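## Task

Lift the red can from the turntable and set it upright on the coaster, without moving the remaining cans from their spots on the turntable.

## Robot and tools

Robot: two Doosan M1013 arms, left_arm and right_arm, each with a Robotiq 140 two-finger gripper and a wrist camera (cam_left_wrist, cam_right_wrist, 896x504 images). The fingers can fold at a hinge: grip with the outer quarter of the pads (near the tips) for a true squeeze; deeper grips may wrap loosely or let go, and a fingertip pushed straight into a surface folds quietly, so the next grip can fail.

Frames: the scene frame has its origin at table-top height midway between the nominal bases, +z up, +x out over the table, left_arm on the +y side. Measured bases: left_arm at (-0.079, +0.452, 0), right_arm at (-0.025, -0.627, 0), both almost unrotated. Every hand position, quaternion, velocity and target an arm reports or receives is in that arm's own base frame; fixed cameras and the table use the scene frame. Gripper axes: fingers point along its +z, they open and close along its y. end_effector_position is the midpoint between closed pads; fingertips extend about 33 mm past it at gaps up to 40 mm, about 9 mm when fully open. Reported poses may be off by a few centimetres.

execute_actions(actions, cameras): actions is a list of actions; each action is a table of up to 15 rows, one per 1/30 s step, and a short table repeats its last row to fill 15. Every row has 20 numbers covering both arms: left x, y, z (metres), qw, qx, qy, qz (w first), gripper position, force_limit, speed; then the same ten for the right arm. Positions and quaternions are absolute targets in that arm's base frame, not offsets. The three gripper numbers lie in [-1, 1]. An action is rejected for both arms if any target lies over 0.6 m from the gripper's current position along any gripper axis. Each step the controller limits the commanded pose to 70 mm and 16 degrees from the measured one, so far targets take several actions; the result's Hand target shows where the arm is really headed. Repeat the same quaternion in every row to hold orientation. For an idle arm, resend the pose from the last result before it stopped, plus its last gripper numbers (0 is a real command). cameras: list of names, ["all"], or [] ; images come by default only with an empty actions list.

Gripper numbers: position +1 fully open (140 mm), about -0.8 pads touch, -1 closes until blocked. force_limit sets pad force after a slow close: about 14 N at -1, 40 N at 0, 58 N at +1; faster closes squeeze harder. speed: about 30 mm/s at -1, 140 at 0, 250 at +1. Both start at +1. After sending -1, check object_status = 2 (0 moving, 1 blocked while opening, 2 blocked while closing, 3 reached target or pads met). To tighten, raise force_limit and nudge position (-1 to -0.98). To loosen, open and reclose slowly. position_measured is in counts: 3 open, about 75 = 100 mm, 139 = 60 mm, 200 = 20 mm, 230 pads meet.

move(target, speed, blend, stop_force, zero, blocking, cameras): straight-line path for each gripper to an absolute pose. target is one 20-number row or a list of up to 15 rows (waypoints), same layout and frames as above, with no 0.6 m limit. speed in m/s, 0.002 to 2, default 0.25 (turning up to twice that in rad/s), one value or one per waypoint. blend in metres rounds corners; 0 stops at each. stop_force 10 to 80 N ends an arm's path when it senses that much push along its travel; use it slowly, not while the gripper rotates, and not when backing off a contact; zero=true re-zeroes first. blocking=false returns after about 0.5 s while the move runs (not allowed with stop_force). Paths ignore obstacles and the other arm; avoid routing near an arm's own base. The result adds a move: line such as done, off_target, moving, held or fault, and the limits that acted (paced = clipped, held = steps withheld).

wait(seconds 0 to 10) lets time pass holding commands. stop brakes a running move (fingers keep going). zoom_image(camera, region [x0, y0, x1, y1] pixels, at most 504 per side) enlarges part of the latest image. read_manual gives licence texts. finished_scene(scene 1 or 2) ends the scene for good; the goal must hold with the robot idle.



Avoid: dropping or flinging the can, letting anything fall off the table, hitting or shoving the turntable or other cans, pressing into firm surfaces (the arms are stiff). Faults: joint contact torque limits (waist and shoulder 306, elbow 144, wrist joints 40.5 N m) or 144 N outside force stop the arm for 10 s; overheating from long stretched-out or straining poses brakes it for 30 to 60 s. A clearance check holds back commands bringing the arms too close, but contact between arms, including one gripper closing on the other's fingers, can fail the scene. Objects may occasionally be nudged by something external.

Each tool is called after "Request:" by a JSON object that holds its "fn" and its "kwargs".

## Session

Request:
{"fn": "execute_actions", "kwargs": {"actions": []}}

Scene clock: 0.00 s.
left_arm: end_effector_position=(+0.0422, -0.4334, +0.3745) position_measured=3 object_status=3 end_effector_quat_wxyz=(-0.005, +0.836, +0.384, +0.393) | right_arm: end_effector_position=(+0.1018, +0.4058, +0.2471) position_measured=3 object_status=3 end_effector_quat_wxyz=(-0.342, +0.837, -0.178, +0.388)
Joint positions: left_arm=[-1.947 0.048 1.827 0.543 1.872 -1.239] | right_arm=[1.991 -0.209 2.473 -1.238 1.202 -1.601]
Joint velocities: within noise
Joint torques (N m): no reading
External joint torques (N m): no reading
Flange force (N): no reading
Wrist depth (mm): cam_left_wrist=[337 372 430 - - 2712 2742 / 387 493 - - 674 726 2805 / 449 533 - 570 626 724 2805 / - 118 511 - 589 140 701 / - 104 484 - - 121 101 / - 97 - 481 570 - 96 / - - 424 - - - -] | cam_right_wrist=[3602 - - 593 431 372 - / - - - 527 398 382 309 / - - 954 499 422 - 301 / - - 900 - - 133 288 / - 110 622 - 390 143 99 / - 527 639 - - 315 95 / - 529 - - 353 284 -]
Hand target: left_arm +0.0422, -0.4334, +0.3745; -0.005, +0.836, +0.384, +0.393 | right_arm +0.1018, +0.4058, +0.2471; -0.342, +0.837, -0.178, +0.388
Tool commands: left_gripper/position=+1.0 left_gripper/force_limit=+1.0 left_gripper/speed=+1.0 right_gripper/position=+1.0 right_gripper/force_limit=+1.0 right_gripper/speed=+1.0

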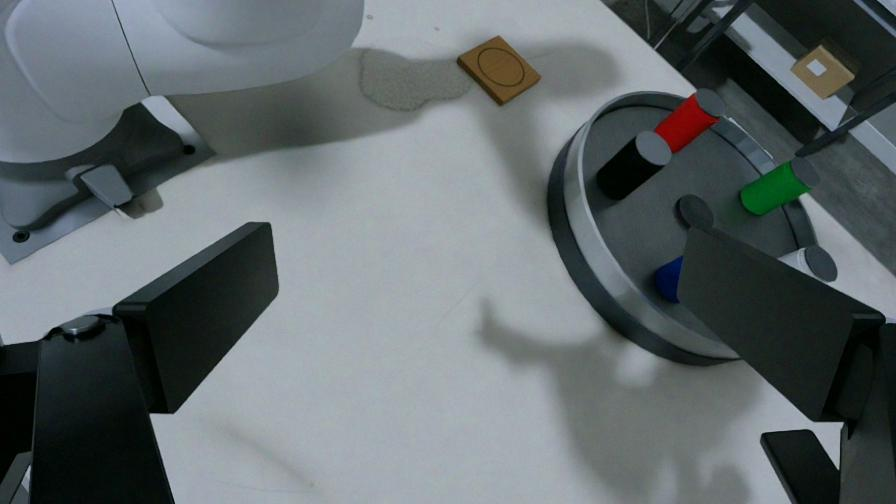

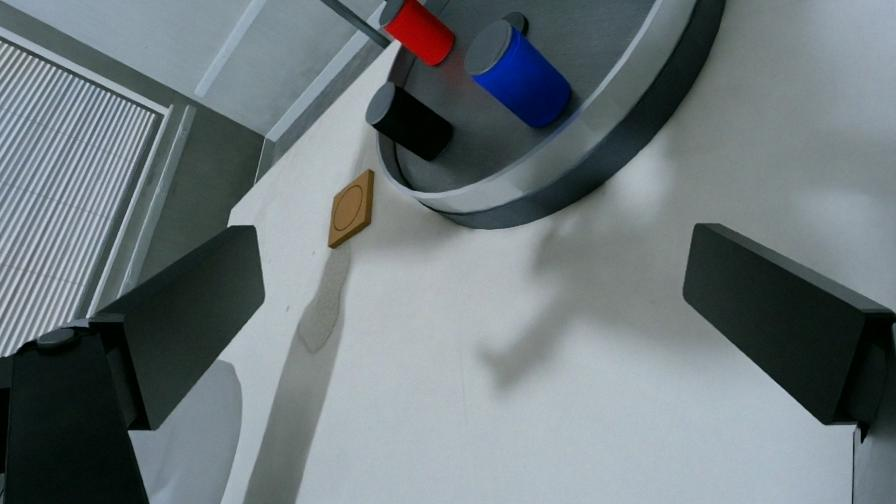

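Request:
{"fn": "move", "kwargs": {"target": [0.613,-0.495,0.27,0,0.906,0.4234,0,0.43,1,1,0.1018,0.4058,0.2471,-0.342,0.837,-0.178,0.388,1,1,1], "speed": 0.4, "cameras": ["all"]}}

Scene clock: 5.83 s.
left_arm: end_effector_position=(+0.6130, -0.4950, +0.2700) position_measured=75 object_status=3 end_effector_quat_wxyz=(+0.000, +0.906, +0.423, +0.000) | right_arm: end_effector_position=(+0.1018, +0.4058, +0.2471) position_measured=3 object_status=3 end_effector_quat_wxyz=(-0.342, +0.837, -0.178, +0.388)
Joint positions: left_arm=[-0.723 0.4 1.389 0 1.352 -0.027] | right_arm=[1.992 -0.208 2.473 -1.237 1.203 -1.601]
Joint torques (N m): left_arm=[-2.31 -78.88 -40.31 3.78 0.13 -0.09] | right_arm=[0.26 -8.16 -30.86 -1.11 1.22 -0.37]
External joint torques (N m): left_arm=[2.41 -1.67 -0.22 0.43 -0.14 0.09] | right_arm=[-0.26 -0.47 0.52 0.34 0.19 0.34]
Flange force (N): left_arm=[3.1 -2.2 -0.7] | right_arm=[1.0 1.3 -0.3]
Wrist depth (mm): cam_left_wrist=[359 363 - 325 325 - 1251 / - 392 336 333 335 332 1554 / 412 405 356 348 352 349 - / - 427 160 375 368 275 430 / - 84 324 399 396 104 84 / - - 420 419 407 - 68 / - - 430 439 441 - -] | cam_right_wrist=[- 4409 - 603 389 366 345 / - - - 516 412 - 340 / - - - 497 407 363 295 / - - - - 414 143 292 / - 110 - - 400 143 100 / - 95 - 450 - - 95 / - - - - - - -]
Hand target: left_arm +0.6130, -0.4950, +0.2700; +0.000, +0.906, +0.423, +0.000 | right_arm +0.1018, +0.4058, +0.2471; -0.342, +0.837, -0.178, +0.388
Off the commanded pose: left_arm 0.000 m, 0 deg | right_arm 0.000 m, 0 deg.
move: done; limits=paced

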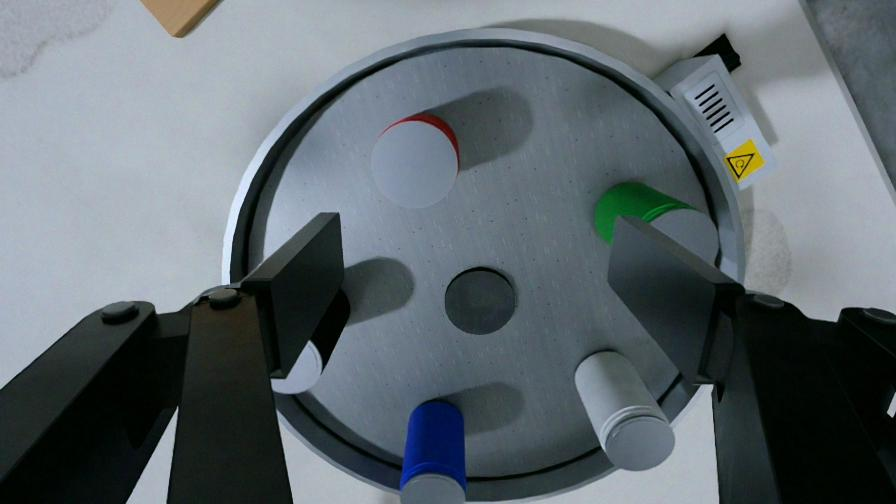

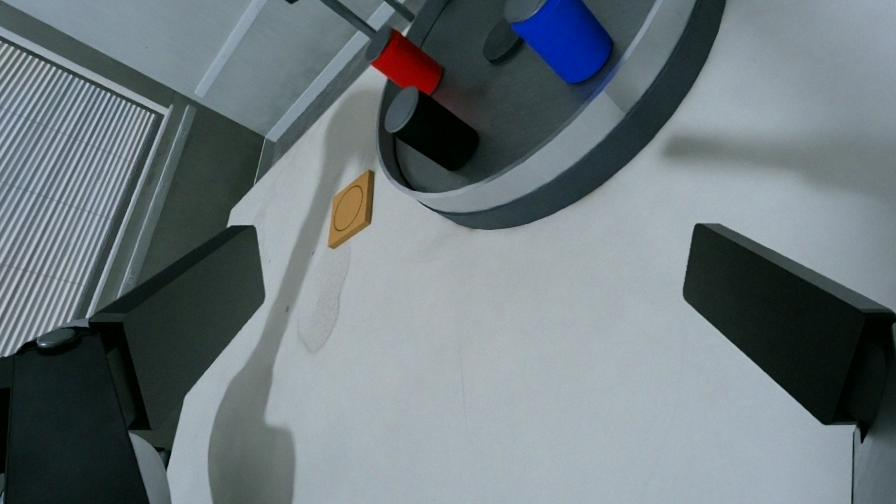

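Request:
{"fn": "wait", "kwargs": {"seconds": 1, "cameras": ["cam_left_wrist"]}}

Request:
{"fn": "wait", "kwargs": {"seconds": 3, "cameras": ["cam_left_wrist"]}}

Scene clock: 7.80 s.
left_arm: end_effector_position=(+0.6130, -0.4950, +0.2700) position_measured=75 object_status=3 end_effector_quat_wxyz=(+0.000, +0.906, +0.423, +0.000) | right_arm: end_effector_position=(+0.1018, +0.4058, +0.2471) position_measured=3 object_status=3 end_effector_quat_wxyz=(-0.342, +0.837, -0.178, +0.388)
Joint positions: left_arm=[-0.723 0.4 1.389 0 1.353 -0.027] | right_arm=[1.992 -0.208 2.473 -1.237 1.203 -1.601]
Joint torques (N m): left_arm=[-2.55 -78.07 -39.73 3.8 0.14 -0.03] | right_arm=[0.31 -8.58 -30.71 -1.15 1.16 -0.45]
External joint torques (N m): left_arm=[2.36 -2.17 -0.74 0.4 -0.14 0.03] | right_arm=[-0.3 -0.02 0.33 0.38 0.25 0.42]
Flange force (N): left_arm=[3.0 -1.8 -1.5] | right_arm=[-0.4 1.1 -0.1]
Wrist depth (mm): cam_left_wrist=[- - - 325 314 377 1185 / - - 333 337 332 325 1245 / 419 409 347 355 274 347 - / - 375 160 375 369 344 436 / - 84 390 397 397 104 88 / - - 372 424 418 - 68 / - - 416 444 436 - -] | cam_right_wrist=[- - - 610 448 376 338 / - - 4334 434 420 - 315 / - - - 505 421 - 307 / - - - - 454 143 - / - 110 - - - 134 99 / - 97 - - 389 - 95 / - - - 449 363 295 -]
Hand target: left_arm +0.6130, -0.4950, +0.2700; +0.000, +0.906, +0.423, +0.000 | right_arm +0.1018, +0.4058, +0.2471; -0.342, +0.837, -0.178, +0.388
Tool commands: left_gripper/position=+0.43 left_gripper/force_limit=+1.0 left_gripper/speed=+1.0 right_gripper/position=+1.0 right_gripper/force_limit=+1.0 right_gripper/speed=+1.0
Off the commanded pose: left_arm 0.000 m, 0 deg | right_arm 0.000 m, 0 deg.
wait: 1.00 s; at rest from the start
Images, in order (width x height): cam_left_wrist 896x504.

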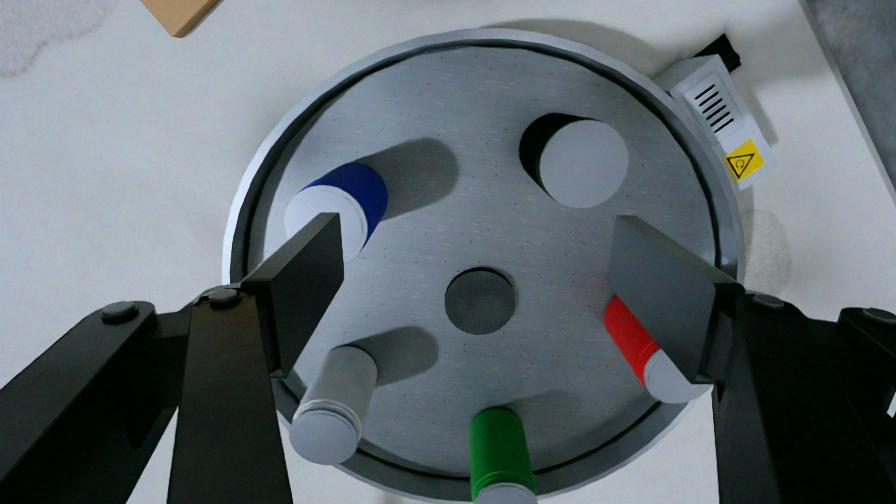

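Scene clock: 10.80 s.
left_arm: end_effector_position=(+0.6130, -0.4950, +0.2700) position_measured=75 object_status=3 end_effector_quat_wxyz=(+0.000, +0.906, +0.423, +0.000) | right_arm: end_effector_position=(+0.1018, +0.4058, +0.2471) position_measured=3 object_status=3 end_effector_quat_wxyz=(-0.342, +0.837, -0.178, +0.388)
Joint positions: left_arm=[-0.723 0.4 1.389 0 1.353 -0.027] | right_arm=[1.992 -0.208 2.473 -1.237 1.203 -1.601]
Joint torques (N m): left_arm=[-2.61 -78.1 -39.62 3.78 0.19 -0.05] | right_arm=[0.28 -8.53 -30.9 -1.16 1.16 -0.42]
External joint torques (N m): left_arm=[2.72 -2.28 -0.87 0.43 -0.19 0.05] | right_arm=[-0.38 0.15 0.69 0.39 0.25 0.38]
Flange force (N): left_arm=[3.5 -1.7 -1.6] | right_arm=[-0.5 1.5 0.4]
Wrist depth (mm): cam_left_wrist=[376 369 - 317 328 347 1220 / - 389 343 331 333 330 1312 / 420 - 355 355 351 343 - / - - 159 372 368 272 - / - 84 307 399 394 104 81 / - - 422 419 410 - 68 / - - 440 437 440 - -] | cam_right_wrist=[- 3410 3197 605 387 378 322 / - - 5812 508 406 371 310 / - - - 504 416 380 301 / - - - - 416 134 284 / - 110 - - 389 327 100 / - 96 - - 388 313 95 / - - - - 356 301 -]
Hand target: left_arm +0.6130, -0.4950, +0.2700; +0.000, +0.906, +0.423, +0.000 | right_arm +0.1018, +0.4058, +0.2471; -0.342, +0.837, -0.178, +0.388
Tool commands: left_gripper/position=+0.43 left_gripper/force_limit=+1.0 left_gripper/speed=+1.0 right_gripper/position=+1.0 right_gripper/force_limit=+1.0 right_gripper/speed=+1.0
Off the commanded pose: left_arm 0.000 m, 0 deg | right_arm 0.000 m, 0 deg.
wait: 3.00 s; at rest by 0.17 s
Images, in order (width x height): cam_left_wrist 896x504.

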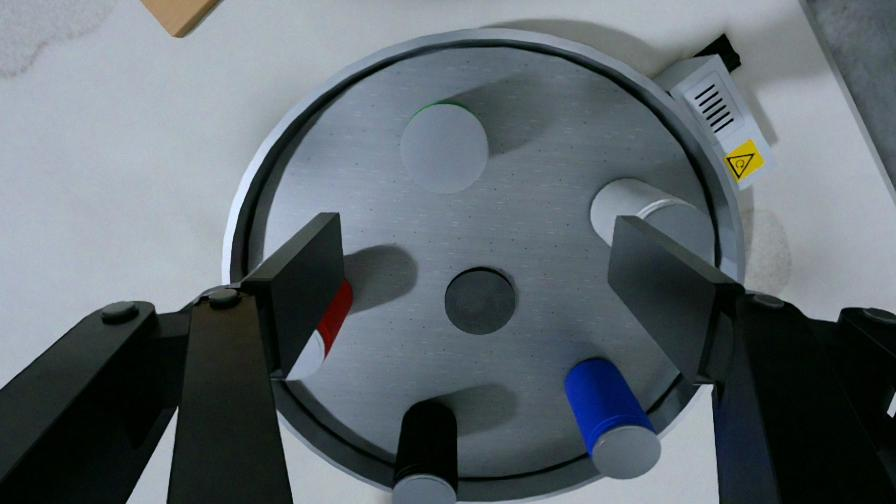

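Request:
{"fn": "move", "kwargs": {"target": [0.512,-0.465,0.25,0,0.906,0.4234,0,0.175,-0.3,-0.5,0.1018,0.4058,0.2471,-0.342,0.837,-0.178,0.388,1,1,1]}}

Request:
{"fn": "execute_actions", "kwargs": {"actions": [[[0.5125,-0.4648,0.25,0,0.906,0.4234,0,0.175,-0.3,-0.5,0.1018,0.4058,0.2471,-0.342,0.837,-0.178,0.388,1,1,1],[0.5136,-0.4644,0.25,0,0.906,0.4234,0,0.175,-0.3,-0.5,0.1018,0.4058,0.2471,-0.342,0.837,-0.178,0.388,1,1,1],[0.5152,-0.4638,0.25,0,0.906,0.4234,0,0.175,-0.3,-0.5,0.1018,0.4058,0.2471,-0.342,0.837,-0.178,0.388,1,1,1],[0.5174,-0.4631,0.25,0,0.906,0.4234,0,0.175,-0.3,-0.5,0.1018,0.4058,0.2471,-0.342,0.837,-0.178,0.388,1,1,1],[0.5201,-0.4623,0.25,0,0.906,0.4234,0,0.175,-0.3,-0.5,0.1018,0.4058,0.2471,-0.342,0.837,-0.178,0.388,1,1,1],[0.5234,-0.4614,0.25,0,0.906,0.4234,0,0.175,-0.3,-0.5,0.1018,0.4058,0.2471,-0.342,0.837,-0.178,0.388,1,1,1],[0.5273,-0.4604,0.25,0,0.906,0.4234,0,0.175,-0.3,-0.5,0.1018,0.4058,0.2471,-0.342,0.837,-0.178,0.388,1,1,1],[0.5318,-0.4594,0.25,0,0.906,0.4234,0,0.175,-0.3,-0.5,0.1018,0.4058,0.2471,-0.342,0.837,-0.178,0.388,1,1,1],[0.5363,-0.4586,0.25,0,0.906,0.4234,0,0.175,-0.3,-0.5,0.1018,0.4058,0.2471,-0.342,0.837,-0.178,0.388,1,1,1],[0.5408,-0.4580,0.25,0,0.906,0.4234,0,0.175,-0.3,-0.5,0.1018,0.4058,0.2471,-0.342,0.837,-0.178,0.388,1,1,1],[0.5454,-0.4575,0.25,0,0.906,0.4234,0,0.175,-0.3,-0.5,0.1018,0.4058,0.2471,-0.342,0.837,-0.178,0.388,1,1,1],[0.5499,-0.4572,0.25,0,0.906,0.4234,0,0.175,-0.3,-0.5,0.1018,0.4058,0.2471,-0.342,0.837,-0.178,0.388,1,1,1],[0.5545,-0.4570,0.25,0,0.906,0.4234,0,0.175,-0.3,-0.5,0.1018,0.4058,0.2471,-0.342,0.837,-0.178,0.388,1,1,1],[0.5591,-0.4570,0.25,0,0.906,0.4234,0,0.175,-0.3,-0.5,0.1018,0.4058,0.2471,-0.342,0.837,-0.178,0.388,1,1,1],[0.5636,-0.4572,0.25,0,0.906,0.4234,0,0.175,-0.3,-0.5,0.1018,0.4058,0.2471,-0.342,0.837,-0.178,0.388,1,1,1]],[[0.5682,-0.4575,0.25,0,0.906,0.4234,0,0.175,-0.3,-0.5,0.1018,0.4058,0.2471,-0.342,0.837,-0.178,0.388,1,1,1],[0.5727,-0.4579,0.25,0,0.906,0.4234,0,0.175,-0.3,-0.5,0.1018,0.4058,0.2471,-0.342,0.837,-0.178,0.388,1,1,1],[0.5773,-0.4586,0.25,0,0.906,0.4234,0,0.175,-0.3,-0.5,0.1018,0.4058,0.2471,-0.342,0.837,-0.178,0.388,1,1,1],[0.5818,-0.4594,0.25,0,0.906,0.4234,0,0.175,-0.3,-0.5,0.1018,0.4058,0.2471,-0.342,0.837,-0.178,0.388,1,1,1],[0.5862,-0.4603,0.25,0,0.906,0.4234,0,0.175,-0.3,-0.5,0.1018,0.4058,0.2471,-0.342,0.837,-0.178,0.388,1,1,1],[0.5907,-0.4614,0.25,0,0.906,0.4234,0,0.175,-0.3,-0.5,0.1018,0.4058,0.2471,-0.342,0.837,-0.178,0.388,1,1,1],[0.5951,-0.4627,0.25,0,0.906,0.4234,0,0.175,-0.3,-0.5,0.1018,0.4058,0.2471,-0.342,0.837,-0.178,0.388,1,1,1],[0.5994,-0.4641,0.25,0,0.906,0.4234,0,0.175,-0.3,-0.5,0.1018,0.4058,0.2471,-0.342,0.837,-0.178,0.388,1,1,1],[0.6037,-0.4656,0.25,0,0.906,0.4234,0,0.175,-0.3,-0.5,0.1018,0.4058,0.2471,-0.342,0.837,-0.178,0.388,1,1,1],[0.6080,-0.4673,0.25,0,0.906,0.4234,0,0.175,-0.3,-0.5,0.1018,0.4058,0.2471,-0.342,0.837,-0.178,0.388,1,1,1],[0.6122,-0.4692,0.25,0,0.906,0.4234,0,0.175,-0.3,-0.5,0.1018,0.4058,0.2471,-0.342,0.837,-0.178,0.388,1,1,1],[0.6163,-0.4712,0.25,0,0.906,0.4234,0,0.175,-0.3,-0.5,0.1018,0.4058,0.2471,-0.342,0.837,-0.178,0.388,1,1,1],[0.6203,-0.4733,0.25,0,0.906,0.4234,0,0.175,-0.3,-0.5,0.1018,0.4058,0.2471,-0.342,0.837,-0.178,0.388,1,1,1],[0.6243,-0.4756,0.25,0,0.906,0.4234,0,0.175,-0.3,-0.5,0.1018,0.4058,0.2471,-0.342,0.837,-0.178,0.388,1,1,1],[0.6282,-0.4780,0.25,0,0.906,0.4234,0,0.175,-0.3,-0.5,0.1018,0.4058,0.2471,-0.342,0.837,-0.178,0.388,1,1,1]]], "cameras": ["cam_left_wrist"]}}

Scene clock: 18.53 s.
left_arm: end_effector_position=(+0.5120, -0.4650, +0.2500) position_measured=107 object_status=3 end_effector_quat_wxyz=(+0.000, +0.906, +0.423, +0.000) | right_arm: end_effector_position=(+0.1018, +0.4058, +0.2471) position_measured=3 object_status=3 end_effector_quat_wxyz=(-0.342, +0.837, -0.178, +0.388)
Joint positions: left_arm=[-0.787 0.258 1.621 0 1.263 -0.091] | right_arm=[1.992 -0.208 2.473 -1.237 1.203 -1.601]
Joint torques (N m): left_arm=[-1.9 -63.78 -39.89 3.67 0.33 -0.01] | right_arm=[0.22 -8.22 -30.75 -1.16 1.31 -0.48]
External joint torques (N m): left_arm=[1.59 -1.75 0.23 0.44 -0.35 0.01] | right_arm=[-0.16 -0.33 0.41 0.39 0.09 0.44]
Flange force (N): left_arm=[2.4 -3.1 0.0] | right_arm=[0.2 1.4 -0.3]
Wrist depth (mm): cam_left_wrist=[- - - 301 298 241 292 / - - - 315 315 242 311 / - 394 341 330 334 332 329 / 414 - 145 345 342 345 291 / - 84 110 374 366 98 90 / - - 363 377 394 68 72 / - - - 296 416 - -] | cam_right_wrist=[4334 426 2664 596 435 371 338 / - 5559 - 527 396 - 302 / - 3197 - 504 420 345 304 / - - - - - 133 - / - 110 716 - - 327 99 / - 103 - - - 320 95 / - - - - 374 285 -]
Hand target: left_arm +0.5120, -0.4650, +0.2500; +0.000, +0.906, +0.423, +0.000 | right_arm +0.1018, +0.4058, +0.2471; -0.342, +0.837, -0.178, +0.388
Off the commanded pose: left_arm 0.000 m, 0 deg | right_arm 0.000 m, 0 deg.
move: done

Scene clock: 19.30 s.
left_arm: end_effector_position=(+0.5836, -0.4598, +0.2499) position_measured=107 object_status=3 end_effector_quat_wxyz=(+0.000, +0.906, +0.423, +0.000) end_effector_velocity=(+0.132, -0.029, +0.000) end_effector_angular_velocity=(-0.002, -0.003, -0.002) | right_arm: end_effector_position=(+0.1018, +0.4058, +0.2471) position_measured=3 object_status=3 end_effector_quat_wxyz=(-0.342, +0.837, -0.178, +0.388)
Joint positions: left_arm=[-0.714 0.337 1.515 0 1.289 -0.018] | right_arm=[1.992 -0.208 2.473 -1.237 1.203 -1.601]
Joint velocities: left_arm=[0.087 0.188 -0.259 0 0.068 0.089] | right_arm=[within noise]
Joint torques (N m): left_arm=[-1.04 -74.34 -38.58 3.75 0.03 -0.01] | right_arm=[0.49 -8.08 -30.83 -1.12 1.27 -0.48]
External joint torques (N m): left_arm=[0.46 1.63 -1.58 0.41 -0.08 0.01] | right_arm=[-0.37 -0.61 0.51 0.35 0.13 0.44]
External joint torques at the end of the 1st action: left_arm=[0.36 -1.77 0.01 0.47 -0.32 -0.03] | right_arm=[-0.27 -0.56 0.25 0.4 0.2 0.43]
Flange force (N): left_arm=[0.8 5.9 -1.1] | right_arm=[1.2 1.3 0.1]
Flange force at the end of the 1st action (N): left_arm=[0.5 -2.9 -0.3] | right_arm=[0.8 1.0 -0.6]
Wrist depth (mm): cam_left_wrist=[356 - - 349 303 - 330 / - - 368 316 315 312 321 / 389 403 336 249 332 325 319 / 407 414 146 354 342 260 328 / - 84 122 372 362 98 334 / - - 289 402 398 68 72 / - - 399 422 416 - -] | cam_right_wrist=[- - 3996 599 395 377 335 / - - 5115 490 423 386 314 / - - 920 493 421 341 303 / - - - - 406 144 293 / - 110 718 - 401 133 105 / - 96 - 466 - - - / - 752 - - - 279 -]
Hand target: left_arm +0.5990, -0.4637, +0.2499; +0.000, +0.906, +0.423, +0.000 | right_arm +0.1018, +0.4058, +0.2471; -0.342, +0.837, -0.178, +0.388
Off the commanded pose: left_arm 0.048 m, 0 deg | right_arm 0.000 m, 0 deg.
Kept back: 7 steps.
Step readings (end_effector_position of left_arm | right_arm; steps 1 to 15: 1st action; 16 to 23: 2nd action):
0: (+0.5120, -0.4650, +0.2500) | (+0.1018, +0.4058, +0.2471)
1: (+0.5120, -0.4650, +0.2500) | (+0.1018, +0.4058, +0.2471)
2: (+0.5120, -0.4650, +0.2500) | (+0.1018, +0.4058, +0.2471)
4: (+0.5128, -0.4648, +0.2501) | (+0.1018, +0.4058, +0.2471)
8: (+0.5201, -0.4625, +0.2501) | (+0.1018, +0.4058, +0.2471)
15: (+0.5488, -0.4573, +0.2500) | (+0.1018, +0.4058, +0.2471)
16: (+0.5528, -0.4571, +0.2500) | (+0.1018, +0.4058, +0.2471)
17: (+0.5568, -0.4570, +0.2500) | (+0.1018, +0.4058, +0.2471)
19: (+0.5662, -0.4573, +0.2500) | (+0.1018, +0.4058, +0.2471)
Images, in order (width x height): cam_left_wrist 896x504.

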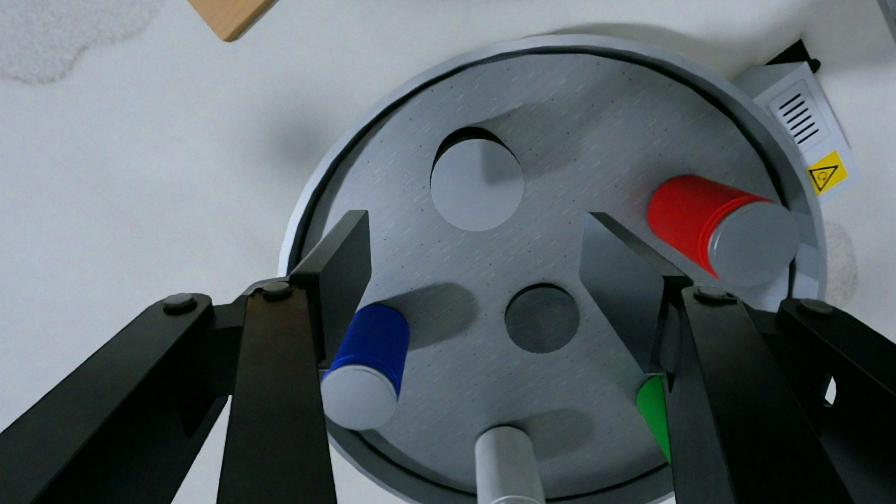

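Request:
{"fn": "move", "kwargs": {"target": [0.512,-0.465,0.25,0,0.906,0.4234,0,0.175,-0.3,-0.5,0.1018,0.4058,0.2471,-0.342,0.837,-0.178,0.388,1,1,1], "cameras": ["cam_left_wrist"]}}

Request:
{"fn": "wait", "kwargs": {"seconds": 2.41, "cameras": ["cam_left_wrist"]}}

Request:
{"fn": "wait", "kwargs": {"seconds": 6, "cameras": ["cam_left_wrist"]}}

Scene clock: 21.33 s.
left_arm: end_effector_position=(+0.5120, -0.4650, +0.2500) position_measured=107 object_status=3 end_effector_quat_wxyz=(+0.000, +0.906, +0.423, +0.000) | right_arm: end_effector_position=(+0.1018, +0.4058, +0.2471) position_measured=3 object_status=3 end_effector_quat_wxyz=(-0.342, +0.837, -0.178, +0.388)
Joint positions: left_arm=[-0.787 0.258 1.621 0 1.263 -0.091] | right_arm=[1.992 -0.208 2.473 -1.237 1.203 -1.601]
Joint torques (N m): left_arm=[-2.25 -62.24 -39.69 3.7 0.19 -0.11] | right_arm=[-0.23 -8.32 -30.81 -1.17 1.28 -0.5]
External joint torques (N m): left_arm=[2.45 -3.59 0.03 0.43 -0.2 0.11] | right_arm=[0.24 -0.28 0.41 0.39 0.13 0.47]
Flange force (N): left_arm=[3.9 -5.4 -1.4] | right_arm=[-0.4 1.9 -1.6]
Wrist depth (mm): cam_left_wrist=[- - - 303 297 295 281 / - - - 312 314 266 281 / - - 383 247 331 333 330 / - - 145 354 346 346 341 / - 84 110 370 370 98 91 / - - 449 392 395 68 72 / - - - 410 413 - -] | cam_right_wrist=[- 416 4125 615 449 369 347 / - 3456 4567 508 425 360 319 / - - - 505 412 355 287 / - - - 567 - 143 288 / - 110 - - 398 154 100 / - 95 - - 352 329 95 / - - 639 448 341 296 -]
Hand target: left_arm +0.5120, -0.4650, +0.2500; +0.000, +0.906, +0.423, +0.000 | right_arm +0.1018, +0.4058, +0.2471; -0.342, +0.837, -0.178, +0.388
Off the commanded pose: left_arm 0.000 m, 0 deg | right_arm 0.000 m, 0 deg.
move: done
Images, in order (width x height): cam_left_wrist 896x504.

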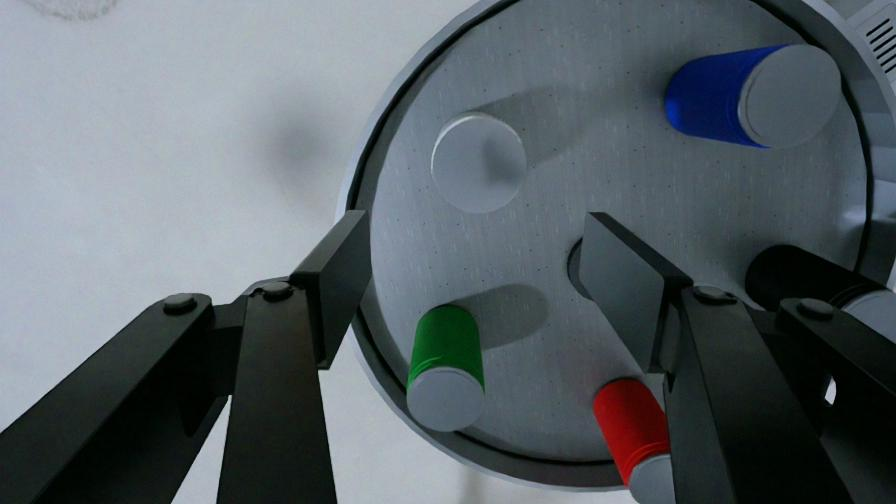

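Scene clock: 23.77 s.
left_arm: end_effector_position=(+0.5120, -0.4650, +0.2500) position_measured=107 object_status=3 end_effector_quat_wxyz=(+0.000, +0.906, +0.423, +0.000) | right_arm: end_effector_position=(+0.1018, +0.4058, +0.2471) position_measured=3 object_status=3 end_effector_quat_wxyz=(-0.342, +0.837, -0.178, +0.388)
Joint positions: left_arm=[-0.787 0.258 1.621 0 1.263 -0.091] | right_arm=[1.992 -0.208 2.473 -1.237 1.203 -1.601]
Joint torques (N m): left_arm=[-2.57 -63.34 -38.78 3.68 0.22 -0.06] | right_arm=[-0.13 -8.6 -30.45 -1.09 1.19 -0.38]
External joint torques (N m): left_arm=[2.66 -2.07 -0.68 0.43 -0.22 0.06] | right_arm=[0.17 -0.02 0.28 0.32 0.22 0.34]
Flange force (N): left_arm=[4.0 -1.6 -1.5] | right_arm=[-0.8 1.4 -1.4]
Wrist depth (mm): cam_left_wrist=[- - - 304 301 295 279 / - 366 - 313 317 281 284 / - - 328 325 332 332 330 / - - 145 352 342 348 336 / - 84 110 368 370 98 265 / - - - 318 397 68 72 / - - - 492 416 - -] | cam_right_wrist=[3653 427 3653 609 449 376 330 / - 3761 5328 535 415 373 317 / - - 885 504 423 383 299 / - - 882 - 405 143 302 / - 110 804 - 412 133 99 / - 96 - 483 - 310 95 / - - - - 351 294 -]
Hand target: left_arm +0.5120, -0.4650, +0.2500; +0.000, +0.906, +0.423, +0.000 | right_arm +0.1018, +0.4058, +0.2471; -0.342, +0.837, -0.178, +0.388
Tool commands: left_gripper/position=+0.175 left_gripper/force_limit=-0.3 left_gripper/speed=-0.5 right_gripper/position=+1.0 right_gripper/force_limit=+1.0 right_gripper/speed=+1.0
Off the commanded pose: left_arm 0.000 m, 0 deg | right_arm 0.000 m, 0 deg.
wait: 2.43 s; at rest by 0.17 s
Images, in order (width x height): cam_left_wrist 896x504.

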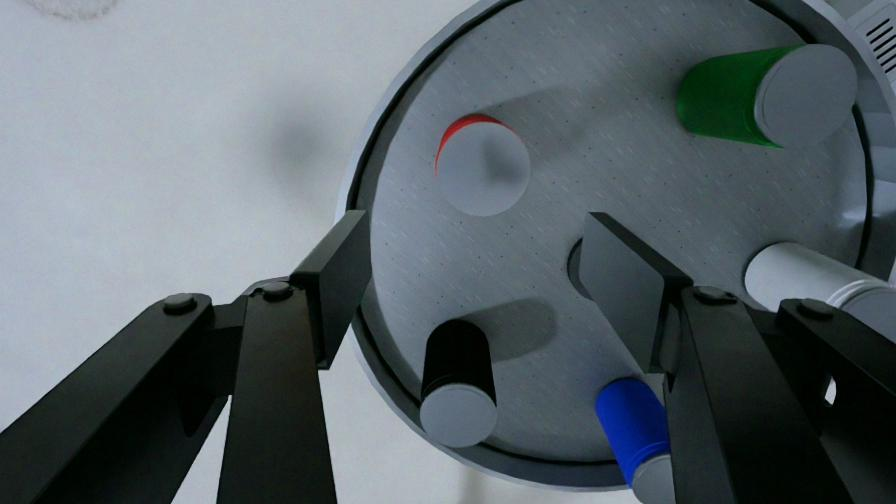

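Scene clock: 29.77 s.
left_arm: end_effector_position=(+0.5120, -0.4650, +0.2500) position_measured=107 object_status=3 end_effector_quat_wxyz=(+0.000, +0.906, +0.423, +0.000) | right_arm: end_effector_position=(+0.1018, +0.4058, +0.2471) position_measured=3 object_status=3 end_effector_quat_wxyz=(-0.342, +0.837, -0.178, +0.388)
Joint positions: left_arm=[-0.787 0.258 1.621 0 1.263 -0.091] | right_arm=[1.992 -0.208 2.473 -1.237 1.203 -1.601]
Joint torques (N m): left_arm=[-2.53 -63.52 -38.85 3.73 0.22 -0.07] | right_arm=[0.09 -8.13 -30.92 -1.16 1.2 -0.45]
External joint torques (N m): left_arm=[2.54 -2.17 -0.66 0.38 -0.22 0.07] | right_arm=[-0.08 -0.57 0.64 0.39 0.21 0.42]
Flange force (N): left_arm=[3.8 -1.8 -1.5] | right_arm=[0.9 1.8 -0.9]
Wrist depth (mm): cam_left_wrist=[- - - 302 302 294 287 / - - - 318 315 283 304 / - - 327 250 331 332 328 / 410 - 146 353 344 347 298 / - 84 110 374 370 98 264 / - - - 357 399 68 72 / - - - 315 414 - -] | cam_right_wrist=[- 418 3996 616 447 378 326 / - - 5683 533 410 364 308 / - - - 509 415 341 307 / - - - 550 399 143 287 / - 110 659 532 372 133 99 / - 96 - - - - 95 / - 703 668 446 357 292 -]
Hand target: left_arm +0.5120, -0.4650, +0.2500; +0.000, +0.906, +0.423, +0.000 | right_arm +0.1018, +0.4058, +0.2471; -0.342, +0.837, -0.178, +0.388
Tool commands: left_gripper/position=+0.175 left_gripper/force_limit=-0.3 left_gripper/speed=-0.5 right_gripper/position=+1.0 right_gripper/force_limit=+1.0 right_gripper/speed=+1.0
Off the commanded pose: left_arm 0.000 m, 0 deg | right_arm 0.000 m, 0 deg.
wait: 6.00 s; at rest by 0.17 s
Images, in order (width x height): cam_left_wrist 896x504.

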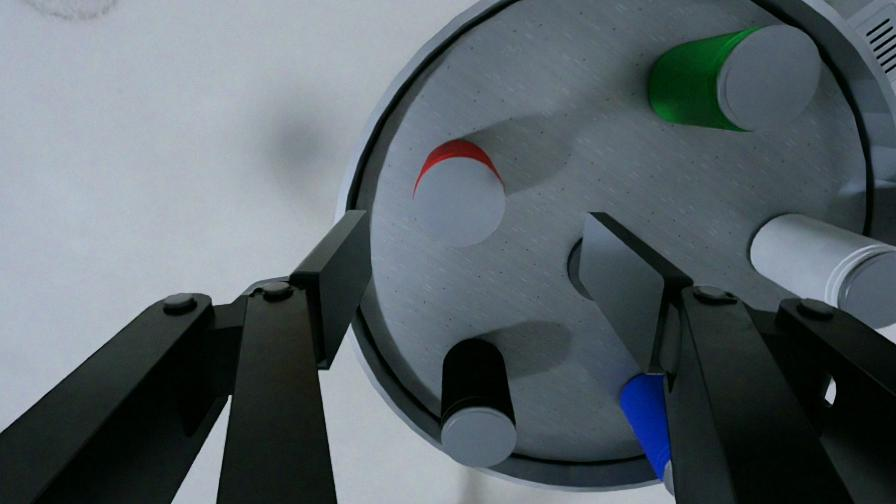

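Request:
{"fn": "move", "kwargs": {"target": [0.512,-0.465,0.205,0,0.906,0.4234,0,0.175,-0.3,-0.5,0.1018,0.4058,0.2471,-0.342,0.837,-0.178,0.388,1,1,1]}}

Scene clock: 32.87 s.
left_arm: end_effector_position=(+0.5120, -0.4650, +0.2051) position_measured=107 object_status=3 end_effector_quat_wxyz=(+0.000, +0.906, +0.423, +0.000) | right_arm: end_effector_position=(+0.1018, +0.4058, +0.2471) position_measured=3 object_status=3 end_effector_quat_wxyz=(-0.342, +0.837, -0.178, +0.388)
Joint positions: left_arm=[-0.787 0.283 1.674 0 1.185 -0.091] | right_arm=[1.992 -0.208 2.473 -1.237 1.203 -1.601]
Joint torques (N m): left_arm=[-2.32 -64.67 -38.09 3.61 0.29 -0.07] | right_arm=[0.15 -7.88 -30.6 -1.13 1.29 -0.39]
External joint torques (N m): left_arm=[2.41 -2.48 -0.38 0.38 -0.29 0.07] | right_arm=[-0.15 -0.7 0.28 0.36 0.12 0.35]
Flange force (N): left_arm=[3.7 -2.8 -1.4] | right_arm=[1.3 1.0 -0.8]
Wrist depth (mm): cam_left_wrist=[- 317 293 261 252 256 258 / - - - 273 192 268 265 / - - 284 288 287 286 234 / - - 146 305 297 299 302 / - 84 110 259 319 98 312 / - - 317 338 341 68 72 / - - - 358 309 - -] | cam_right_wrist=[- 433 4262 605 389 371 327 / - - 5115 501 415 354 320 / - - - 487 426 341 320 / - - - 534 - 134 271 / - 110 - - 389 328 99 / - 96 - 482 401 - 95 / - - - - - 279 -]
Hand target: left_arm +0.5120, -0.4650, +0.2050; +0.000, +0.906, +0.423, +0.000 | right_arm +0.1018, +0.4058, +0.2471; -0.342, +0.837, -0.178, +0.388
Off the commanded pose: left_arm 0.000 m, 0 deg | right_arm 0.000 m, 0 deg.
move: done

Request:
{"fn": "execute_actions", "kwargs": {"actions": [[[0.512,-0.465,0.205,0,0.906,0.4234,0,0.175,-0.3,-0.5,0.1018,0.4058,0.2471,-0.342,0.837,-0.178,0.388,1,1,1],[0.514,-0.464,0.205,0,0.906,0.4234,0,0.175,-0.3,-0.5,0.1018,0.4058,0.2471,-0.342,0.837,-0.178,0.388,1,1,1],[0.515,-0.464,0.205,0,0.906,0.4234,0,0.175,-0.3,-0.5,0.1018,0.4058,0.2471,-0.342,0.837,-0.178,0.388,1,1,1],[0.517,-0.463,0.205,0,0.906,0.4234,0,0.175,-0.3,-0.5,0.1018,0.4058,0.2471,-0.342,0.837,-0.178,0.388,1,1,1],[0.520,-0.462,0.205,0,0.906,0.4234,0,0.175,-0.3,-0.5,0.1018,0.4058,0.2471,-0.342,0.837,-0.178,0.388,1,1,1],[0.523,-0.461,0.205,0,0.906,0.4234,0,0.175,-0.3,-0.5,0.1018,0.4058,0.2471,-0.342,0.837,-0.178,0.388,1,1,1],[0.527,-0.461,0.205,0,0.906,0.4234,0,0.175,-0.3,-0.5,0.1018,0.4058,0.2471,-0.342,0.837,-0.178,0.388,1,1,1],[0.531,-0.460,0.205,0,0.906,0.4234,0,0.175,-0.3,-0.5,0.1018,0.4058,0.2471,-0.342,0.837,-0.178,0.388,1,1,1],[0.536,-0.459,0.205,0,0.906,0.4234,0,0.175,-0.3,-0.5,0.1018,0.4058,0.2471,-0.342,0.837,-0.178,0.388,1,1,1],[0.540,-0.458,0.205,0,0.906,0.4234,0,0.175,-0.3,-0.5,0.1018,0.4058,0.2471,-0.342,0.837,-0.178,0.388,1,1,1],[0.544,-0.458,0.205,0,0.906,0.4234,0,0.175,-0.3,-0.5,0.1018,0.4058,0.2471,-0.342,0.837,-0.178,0.388,1,1,1],[0.549,-0.457,0.205,0,0.906,0.4234,0,0.175,-0.3,-0.5,0.1018,0.4058,0.2471,-0.342,0.837,-0.178,0.388,1,1,1],[0.553,-0.457,0.205,0,0.906,0.4234,0,0.175,-0.3,-0.5,0.1018,0.4058,0.2471,-0.342,0.837,-0.178,0.388,1,1,1],[0.558,-0.457,0.205,0,0.906,0.4234,0,0.175,-0.3,-0.5,0.1018,0.4058,0.2471,-0.342,0.837,-0.178,0.388,1,1,1],[0.562,-0.457,0.205,0,0.906,0.4234,0,0.175,-0.3,-0.5,0.1018,0.4058,0.2471,-0.342,0.837,-0.178,0.388,1,1,1]],[[0.567,-0.457,0.205,0,0.906,0.4234,0,0.175,-0.3,-0.5,0.1018,0.4058,0.2471,-0.342,0.837,-0.178,0.388,1,1,1],[0.571,-0.458,0.205,0,0.906,0.4234,0,0.175,-0.3,-0.5,0.1018,0.4058,0.2471,-0.342,0.837,-0.178,0.388,1,1,1],[0.575,-0.458,0.205,0,0.906,0.4234,0,0.175,-0.3,-0.5,0.1018,0.4058,0.2471,-0.342,0.837,-0.178,0.388,1,1,1],[0.580,-0.459,0.205,0,0.906,0.4234,0,0.175,-0.3,-0.5,0.1018,0.4058,0.2471,-0.342,0.837,-0.178,0.388,1,1,1],[0.584,-0.460,0.205,0,0.906,0.4234,0,0.175,-0.3,-0.5,0.1018,0.4058,0.2471,-0.342,0.837,-0.178,0.388,1,1,1],[0.588,-0.461,0.205,0,0.906,0.4234,0,0.175,-0.3,-0.5,0.1018,0.4058,0.2471,-0.342,0.837,-0.178,0.388,1,1,1],[0.593,-0.462,0.205,0,0.906,0.4234,0,0.175,-0.3,-0.5,0.1018,0.4058,0.2471,-0.342,0.837,-0.178,0.388,1,1,1],[0.597,-0.463,0.205,0,0.906,0.4234,0,0.175,-0.3,-0.5,0.1018,0.4058,0.2471,-0.342,0.837,-0.178,0.388,1,1,1],[0.601,-0.465,0.205,0,0.906,0.4234,0,0.175,-0.3,-0.5,0.1018,0.4058,0.2471,-0.342,0.837,-0.178,0.388,1,1,1],[0.605,-0.466,0.205,0,0.906,0.4234,0,0.175,-0.3,-0.5,0.1018,0.4058,0.2471,-0.342,0.837,-0.178,0.388,1,1,1],[0.609,-0.468,0.205,0,0.906,0.4234,0,0.175,-0.3,-0.5,0.1018,0.4058,0.2471,-0.342,0.837,-0.178,0.388,1,1,1],[0.613,-0.470,0.205,0,0.906,0.4234,0,0.175,-0.3,-0.5,0.1018,0.4058,0.2471,-0.342,0.837,-0.178,0.388,1,1,1],[0.617,-0.472,0.205,0,0.906,0.4234,0,0.175,-0.3,-0.5,0.1018,0.4058,0.2471,-0.342,0.837,-0.178,0.388,1,1,1],[0.621,-0.474,0.205,0,0.906,0.4234,0,0.175,-0.3,-0.5,0.1018,0.4058,0.2471,-0.342,0.837,-0.178,0.388,1,1,1],[0.625,-0.476,0.205,0,0.906,0.4234,0,0.175,-0.3,-0.5,0.1018,0.4058,0.2471,-0.342,0.837,-0.178,0.388,1,1,1]],[[0.629,-0.479,0.205,0,0.906,0.4234,0,0.175,-0.3,-0.5,0.1018,0.4058,0.2471,-0.342,0.837,-0.178,0.388,1,1,1],[0.633,-0.481,0.205,0,0.906,0.4234,0,0.175,-0.3,-0.5,0.1018,0.4058,0.2471,-0.342,0.837,-0.178,0.388,1,1,1],[0.636,-0.484,0.205,0,0.906,0.4234,0,0.175,-0.3,-0.5,0.1018,0.4058,0.2471,-0.342,0.837,-0.178,0.388,1,1,1],[0.640,-0.486,0.205,0,0.906,0.4234,0,0.175,-0.3,-0.5,0.1018,0.4058,0.2471,-0.342,0.837,-0.178,0.388,1,1,1],[0.643,-0.489,0.205,0,0.906,0.4234,0,0.175,-0.3,-0.5,0.1018,0.4058,0.2471,-0.342,0.837,-0.178,0.388,1,1,1],[0.646,-0.492,0.205,0,0.906,0.4234,0,0.175,-0.3,-0.5,0.1018,0.4058,0.2471,-0.342,0.837,-0.178,0.388,1,1,1],[0.650,-0.495,0.205,0,0.906,0.4234,0,0.175,-0.3,-0.5,0.1018,0.4058,0.2471,-0.342,0.837,-0.178,0.388,1,1,1],[0.653,-0.499,0.205,0,0.906,0.4234,0,0.175,-0.3,-0.5,0.1018,0.4058,0.2471,-0.342,0.837,-0.178,0.388,1,1,1],[0.656,-0.502,0.205,0,0.906,0.4234,0,0.175,-0.3,-0.5,0.1018,0.4058,0.2471,-0.342,0.837,-0.178,0.388,1,1,1],[0.659,-0.505,0.205,0,0.906,0.4234,0,0.175,-0.3,-0.5,0.1018,0.4058,0.2471,-0.342,0.837,-0.178,0.388,1,1,1],[0.661,-0.509,0.205,0,0.906,0.4234,0,0.175,-0.3,-0.5,0.1018,0.4058,0.2471,-0.342,0.837,-0.178,0.388,1,1,1],[0.664,-0.512,0.205,0,0.906,0.4234,0,0.175,-0.3,-0.5,0.1018,0.4058,0.2471,-0.342,0.837,-0.178,0.388,1,1,1],[0.666,-0.516,0.205,0,0.906,0.4234,0,0.175,-0.3,-0.5,0.1018,0.4058,0.2471,-0.342,0.837,-0.178,0.388,1,1,1],[0.669,-0.520,0.205,0,0.906,0.4234,0,0.175,-0.3,-0.5,0.1018,0.4058,0.2471,-0.342,0.837,-0.178,0.388,1,1,1],[0.671,-0.524,0.205,0,0.906,0.4234,0,0.175,-0.3,-0.5,0.1018,0.4058,0.2471,-0.342,0.837,-0.178,0.388,1,1,1]]], "cameras": ["cam_left_wrist"]}}

Request:
{"fn": "move", "kwargs": {"target": [0.512,-0.465,0.205,0,0.906,0.4234,0,0.175,-0.3,-0.5,0.1018,0.4058,0.2471,-0.342,0.837,-0.178,0.388,1,1,1], "cameras": ["cam_left_wrist"]}}

Scene clock: 36.40 s.
left_arm: end_effector_position=(+0.6405, -0.4873, +0.2049) position_measured=107 object_status=3 end_effector_quat_wxyz=(+0.000, +0.906, +0.423, +0.000) end_effector_velocity=(+0.100, -0.083, +0.000) end_effector_angular_velocity=(+0.000, +0.002, -0.001) | right_arm: end_effector_position=(+0.1018, +0.4058, +0.2471) position_measured=3 object_status=3 end_effector_quat_wxyz=(-0.342, +0.837, -0.178, +0.388)
Joint positions: left_arm=[-0.693 0.454 1.43 0 1.257 0.003] | right_arm=[1.992 -0.208 2.473 -1.237 1.203 -1.601]
Joint velocities: left_arm=[0.001 0.202 -0.305 -0.001 0.105 0.002] | right_arm=[within noise]
Joint torques (N m): left_arm=[-1.3 -83.03 -39.37 3.68 0.48 -0.02] | right_arm=[0.49 -8.01 -30.96 -1.16 1.26 -0.46]
External joint torques (N m): left_arm=[1.11 -0.55 -0.18 0.42 -0.51 0.02] | right_arm=[-0.52 -0.51 0.64 0.38 0.15 0.43]
External joint torques at the end of the 1st action: left_arm=[0.66 -3.71 -0.91 0.3 -0.35 -0.26] | right_arm=[-0.29 -0.43 0.49 0.38 0.15 0.38]
External joint torques at the end of the 2nd action: left_arm=[0.99 -2.6 -1.81 0.4 -0.17 -0.09] | right_arm=[-0.17 -0.27 0.18 0.29 0.15 0.45]
Flange force (N): left_arm=[1.4 -0.8 0.4] | right_arm=[1.2 1.4 0.6]
Flange force at the end of the 1st action (N): left_arm=[0.6 -3.9 -2.6] | right_arm=[0.8 1.3 -0.2]
Flange force at the end of the 2nd action (N): left_arm=[1.2 0.0 -3.1] | right_arm=[-0.1 1.0 -0.3]
Wrist depth (mm): cam_left_wrist=[299 298 - 310 - 302 1025 / - 329 275 271 275 270 323 / 343 267 285 288 287 279 326 / - 304 146 303 297 272 - / - 84 122 321 319 98 85 / - - 339 343 343 68 72 / - - 368 367 365 - -] | cam_right_wrist=[- - 1740 622 407 371 330 / - - 4262 506 423 - 320 / - - - 487 420 356 315 / - - - 524 386 143 280 / - 110 - - 377 334 100 / - 96 - - 358 317 - / - 731 663 - 364 279 -]
Hand target: left_arm +0.6524, -0.4986, +0.2049; +0.000, +0.906, +0.423, +0.000 | right_arm +0.1018, +0.4058, +0.2471; -0.342, +0.837, -0.178, +0.388
Off the commanded pose: left_arm 0.048 m, 0 deg | right_arm 0.000 m, 0 deg.
Kept back: 7 steps.
Step readings (end_effector_position of left_arm | right_arm; steps 1 to 15: 1st action; 16 to 30: 2nd action; 31 to 38: 3rd action):
0: (+0.5120, -0.4650, +0.2050) | (+0.1018, +0.4058, +0.2471)
1: (+0.5120, -0.4650, +0.2050) | (+0.1018, +0.4058, +0.2471)
2: (+0.5120, -0.4650, +0.2050) | (+0.1018, +0.4058, +0.2471)
4: (+0.5128, -0.4648, +0.2048) | (+0.1018, +0.4058, +0.2471)
8: (+0.5199, -0.4623, +0.2050) | (+0.1018, +0.4058, +0.2471)
15: (+0.5478, -0.4574, +0.2050) | (+0.1018, +0.4058, +0.2471)
16: (+0.5518, -0.4571, +0.2050) | (+0.1018, +0.4058, +0.2471)
17: (+0.5557, -0.4570, +0.2050) | (+0.1018, +0.4058, +0.2471)
19: (+0.5648, -0.4572, +0.2050) | (+0.1018, +0.4058, +0.2471)
23: (+0.5817, -0.4595, +0.2050) | (+0.1018, +0.4058, +0.2471)
30: (+0.6113, -0.4692, +0.2049) | (+0.1018, +0.4058, +0.2471)
31: (+0.6149, -0.4709, +0.2049) | (+0.1018, +0.4058, +0.2471)
32: (+0.6185, -0.4727, +0.2049) | (+0.1018, +0.4058, +0.2471)
34: (+0.6267, -0.4775, +0.2049) | (+0.1018, +0.4058, +0.2471)
Images, in order (width x height): cam_left_wrist 896x504.

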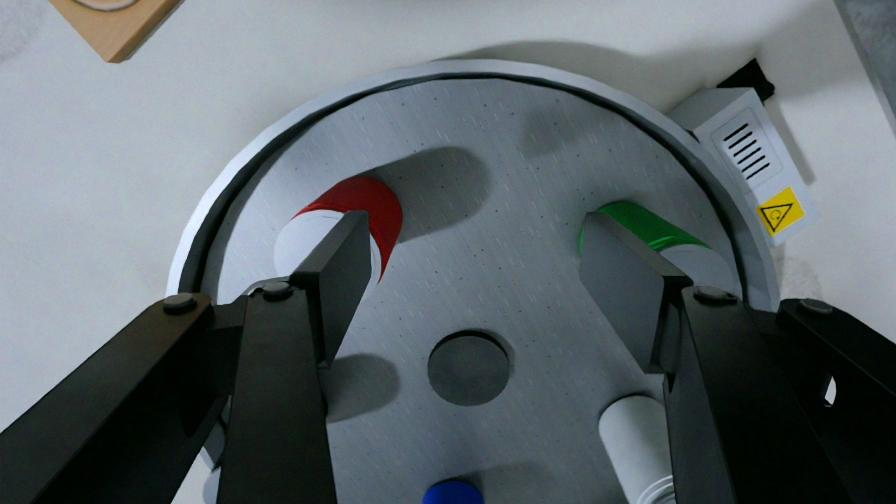

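Scene clock: 38.23 s.
left_arm: end_effector_position=(+0.5120, -0.4650, +0.2050) position_measured=107 object_status=3 end_effector_quat_wxyz=(+0.000, +0.906, +0.423, +0.000) | right_arm: end_effector_position=(+0.1018, +0.4058, +0.2471) position_measured=3 object_status=3 end_effector_quat_wxyz=(-0.342, +0.837, -0.178, +0.388)
Joint positions: left_arm=[-0.787 0.283 1.674 0 1.185 -0.091] | right_arm=[1.992 -0.208 2.473 -1.237 1.203 -1.601]
Joint torques (N m): left_arm=[-2.63 -64.69 -37.51 3.54 0.25 -0.07] | right_arm=[0.35 -8.81 -30.66 -1.13 1.27 -0.45]
External joint torques (N m): left_arm=[2.93 -2.35 -0.96 0.46 -0.26 0.07] | right_arm=[-0.26 0.06 0.35 0.36 0.15 0.41]
Flange force (N): left_arm=[4.4 -1.3 -2.1] | right_arm=[-0.6 1.1 0.1]
Wrist depth (mm): cam_left_wrist=[315 - - 261 258 194 249 / 326 323 278 273 272 219 270 / - - 288 282 286 285 283 / - - 145 212 297 298 266 / - 84 122 323 318 98 229 / - - 323 338 338 68 72 / - - - 328 355 - -] | cam_right_wrist=[- 428 4192 606 441 374 318 / - - 1079 532 393 361 312 / - - 944 511 419 340 305 / - - - 563 - 135 289 / - 110 - - 433 144 100 / - 110 - - - 319 95 / - 766 609 416 349 306 -]
Hand target: left_arm +0.5120, -0.4650, +0.2050; +0.000, +0.906, +0.423, +0.000 | right_arm +0.1018, +0.4058, +0.2471; -0.342, +0.837, -0.178, +0.388
Off the commanded pose: left_arm 0.000 m, 0 deg | right_arm 0.000 m, 0 deg.
move: done
Images, in order (width x height): cam_left_wrist 896x504.

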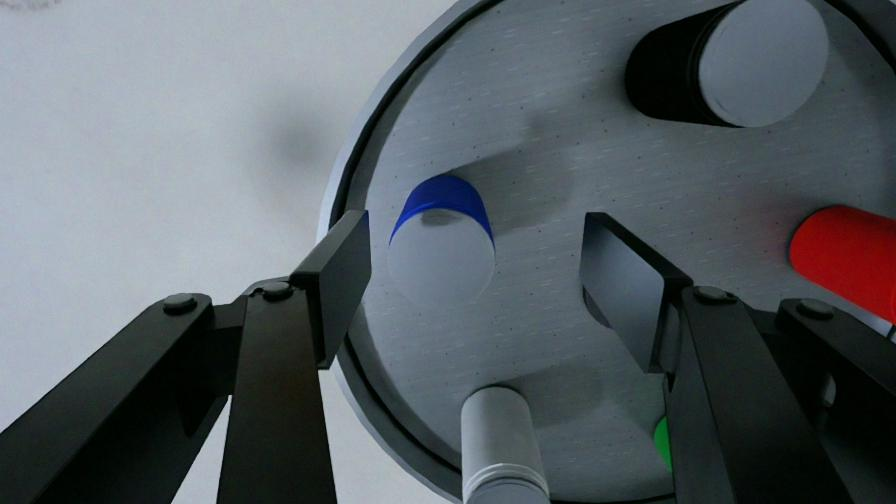

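Request:
{"fn": "wait", "kwargs": {"seconds": 0}}

Scene clock: 38.90 s.
left_arm: end_effector_position=(+0.5120, -0.4650, +0.2050) position_measured=107 object_status=3 end_effector_quat_wxyz=(+0.000, +0.906, +0.423, +0.000) | right_arm: end_effector_position=(+0.1018, +0.4058, +0.2471) position_measured=3 object_status=3 end_effector_quat_wxyz=(-0.342, +0.837, -0.178, +0.388)
Joint positions: left_arm=[-0.787 0.283 1.674 0 1.185 -0.091] | right_arm=[1.992 -0.208 2.473 -1.237 1.203 -1.601]
Joint torques (N m): left_arm=[-1.97 -64.76 -37.69 3.57 0.21 -0.08] | right_arm=[-0.06 -9.15 -30.95 -1.13 1.23 -0.38]
External joint torques (N m): left_arm=[2.06 -2.38 -0.82 0.43 -0.22 0.08] | right_arm=[0.11 0.5 0.73 0.36 0.18 0.35]
Flange force (N): left_arm=[3.2 -1.8 -2.0] | right_arm=[-1.8 2.0 -0.6]
Wrist depth (mm): cam_left_wrist=[- 307 309 262 255 259 256 / - 332 319 272 188 272 237 / - - 294 286 285 286 242 / 370 362 146 303 296 299 301 / 382 84 122 295 319 98 311 / - - 316 243 344 68 71 / - - - 354 325 - -] | cam_right_wrist=[- 414 517 612 394 380 - / - 4059 995 504 423 - 308 / 4567 3197 1137 490 428 341 - / - - - - - 143 288 / - 110 - - 436 144 100 / - 96 666 - 404 315 95 / - - - - 375 290 -]
Hand target: left_arm +0.5120, -0.4650, +0.2050; +0.000, +0.906, +0.423, +0.000 | right_arm +0.1018, +0.4058, +0.2471; -0.342, +0.837, -0.178, +0.388
Tool commands: left_gripper/position=+0.175 left_gripper/force_limit=-0.3 left_gripper/speed=-0.5 right_gripper/position=+1.0 right_gripper/force_limit=+1.0 right_gripper/speed=+1.0
Off the commanded pose: left_arm 0.000 m, 0 deg | right_arm 0.000 m, 0 deg.


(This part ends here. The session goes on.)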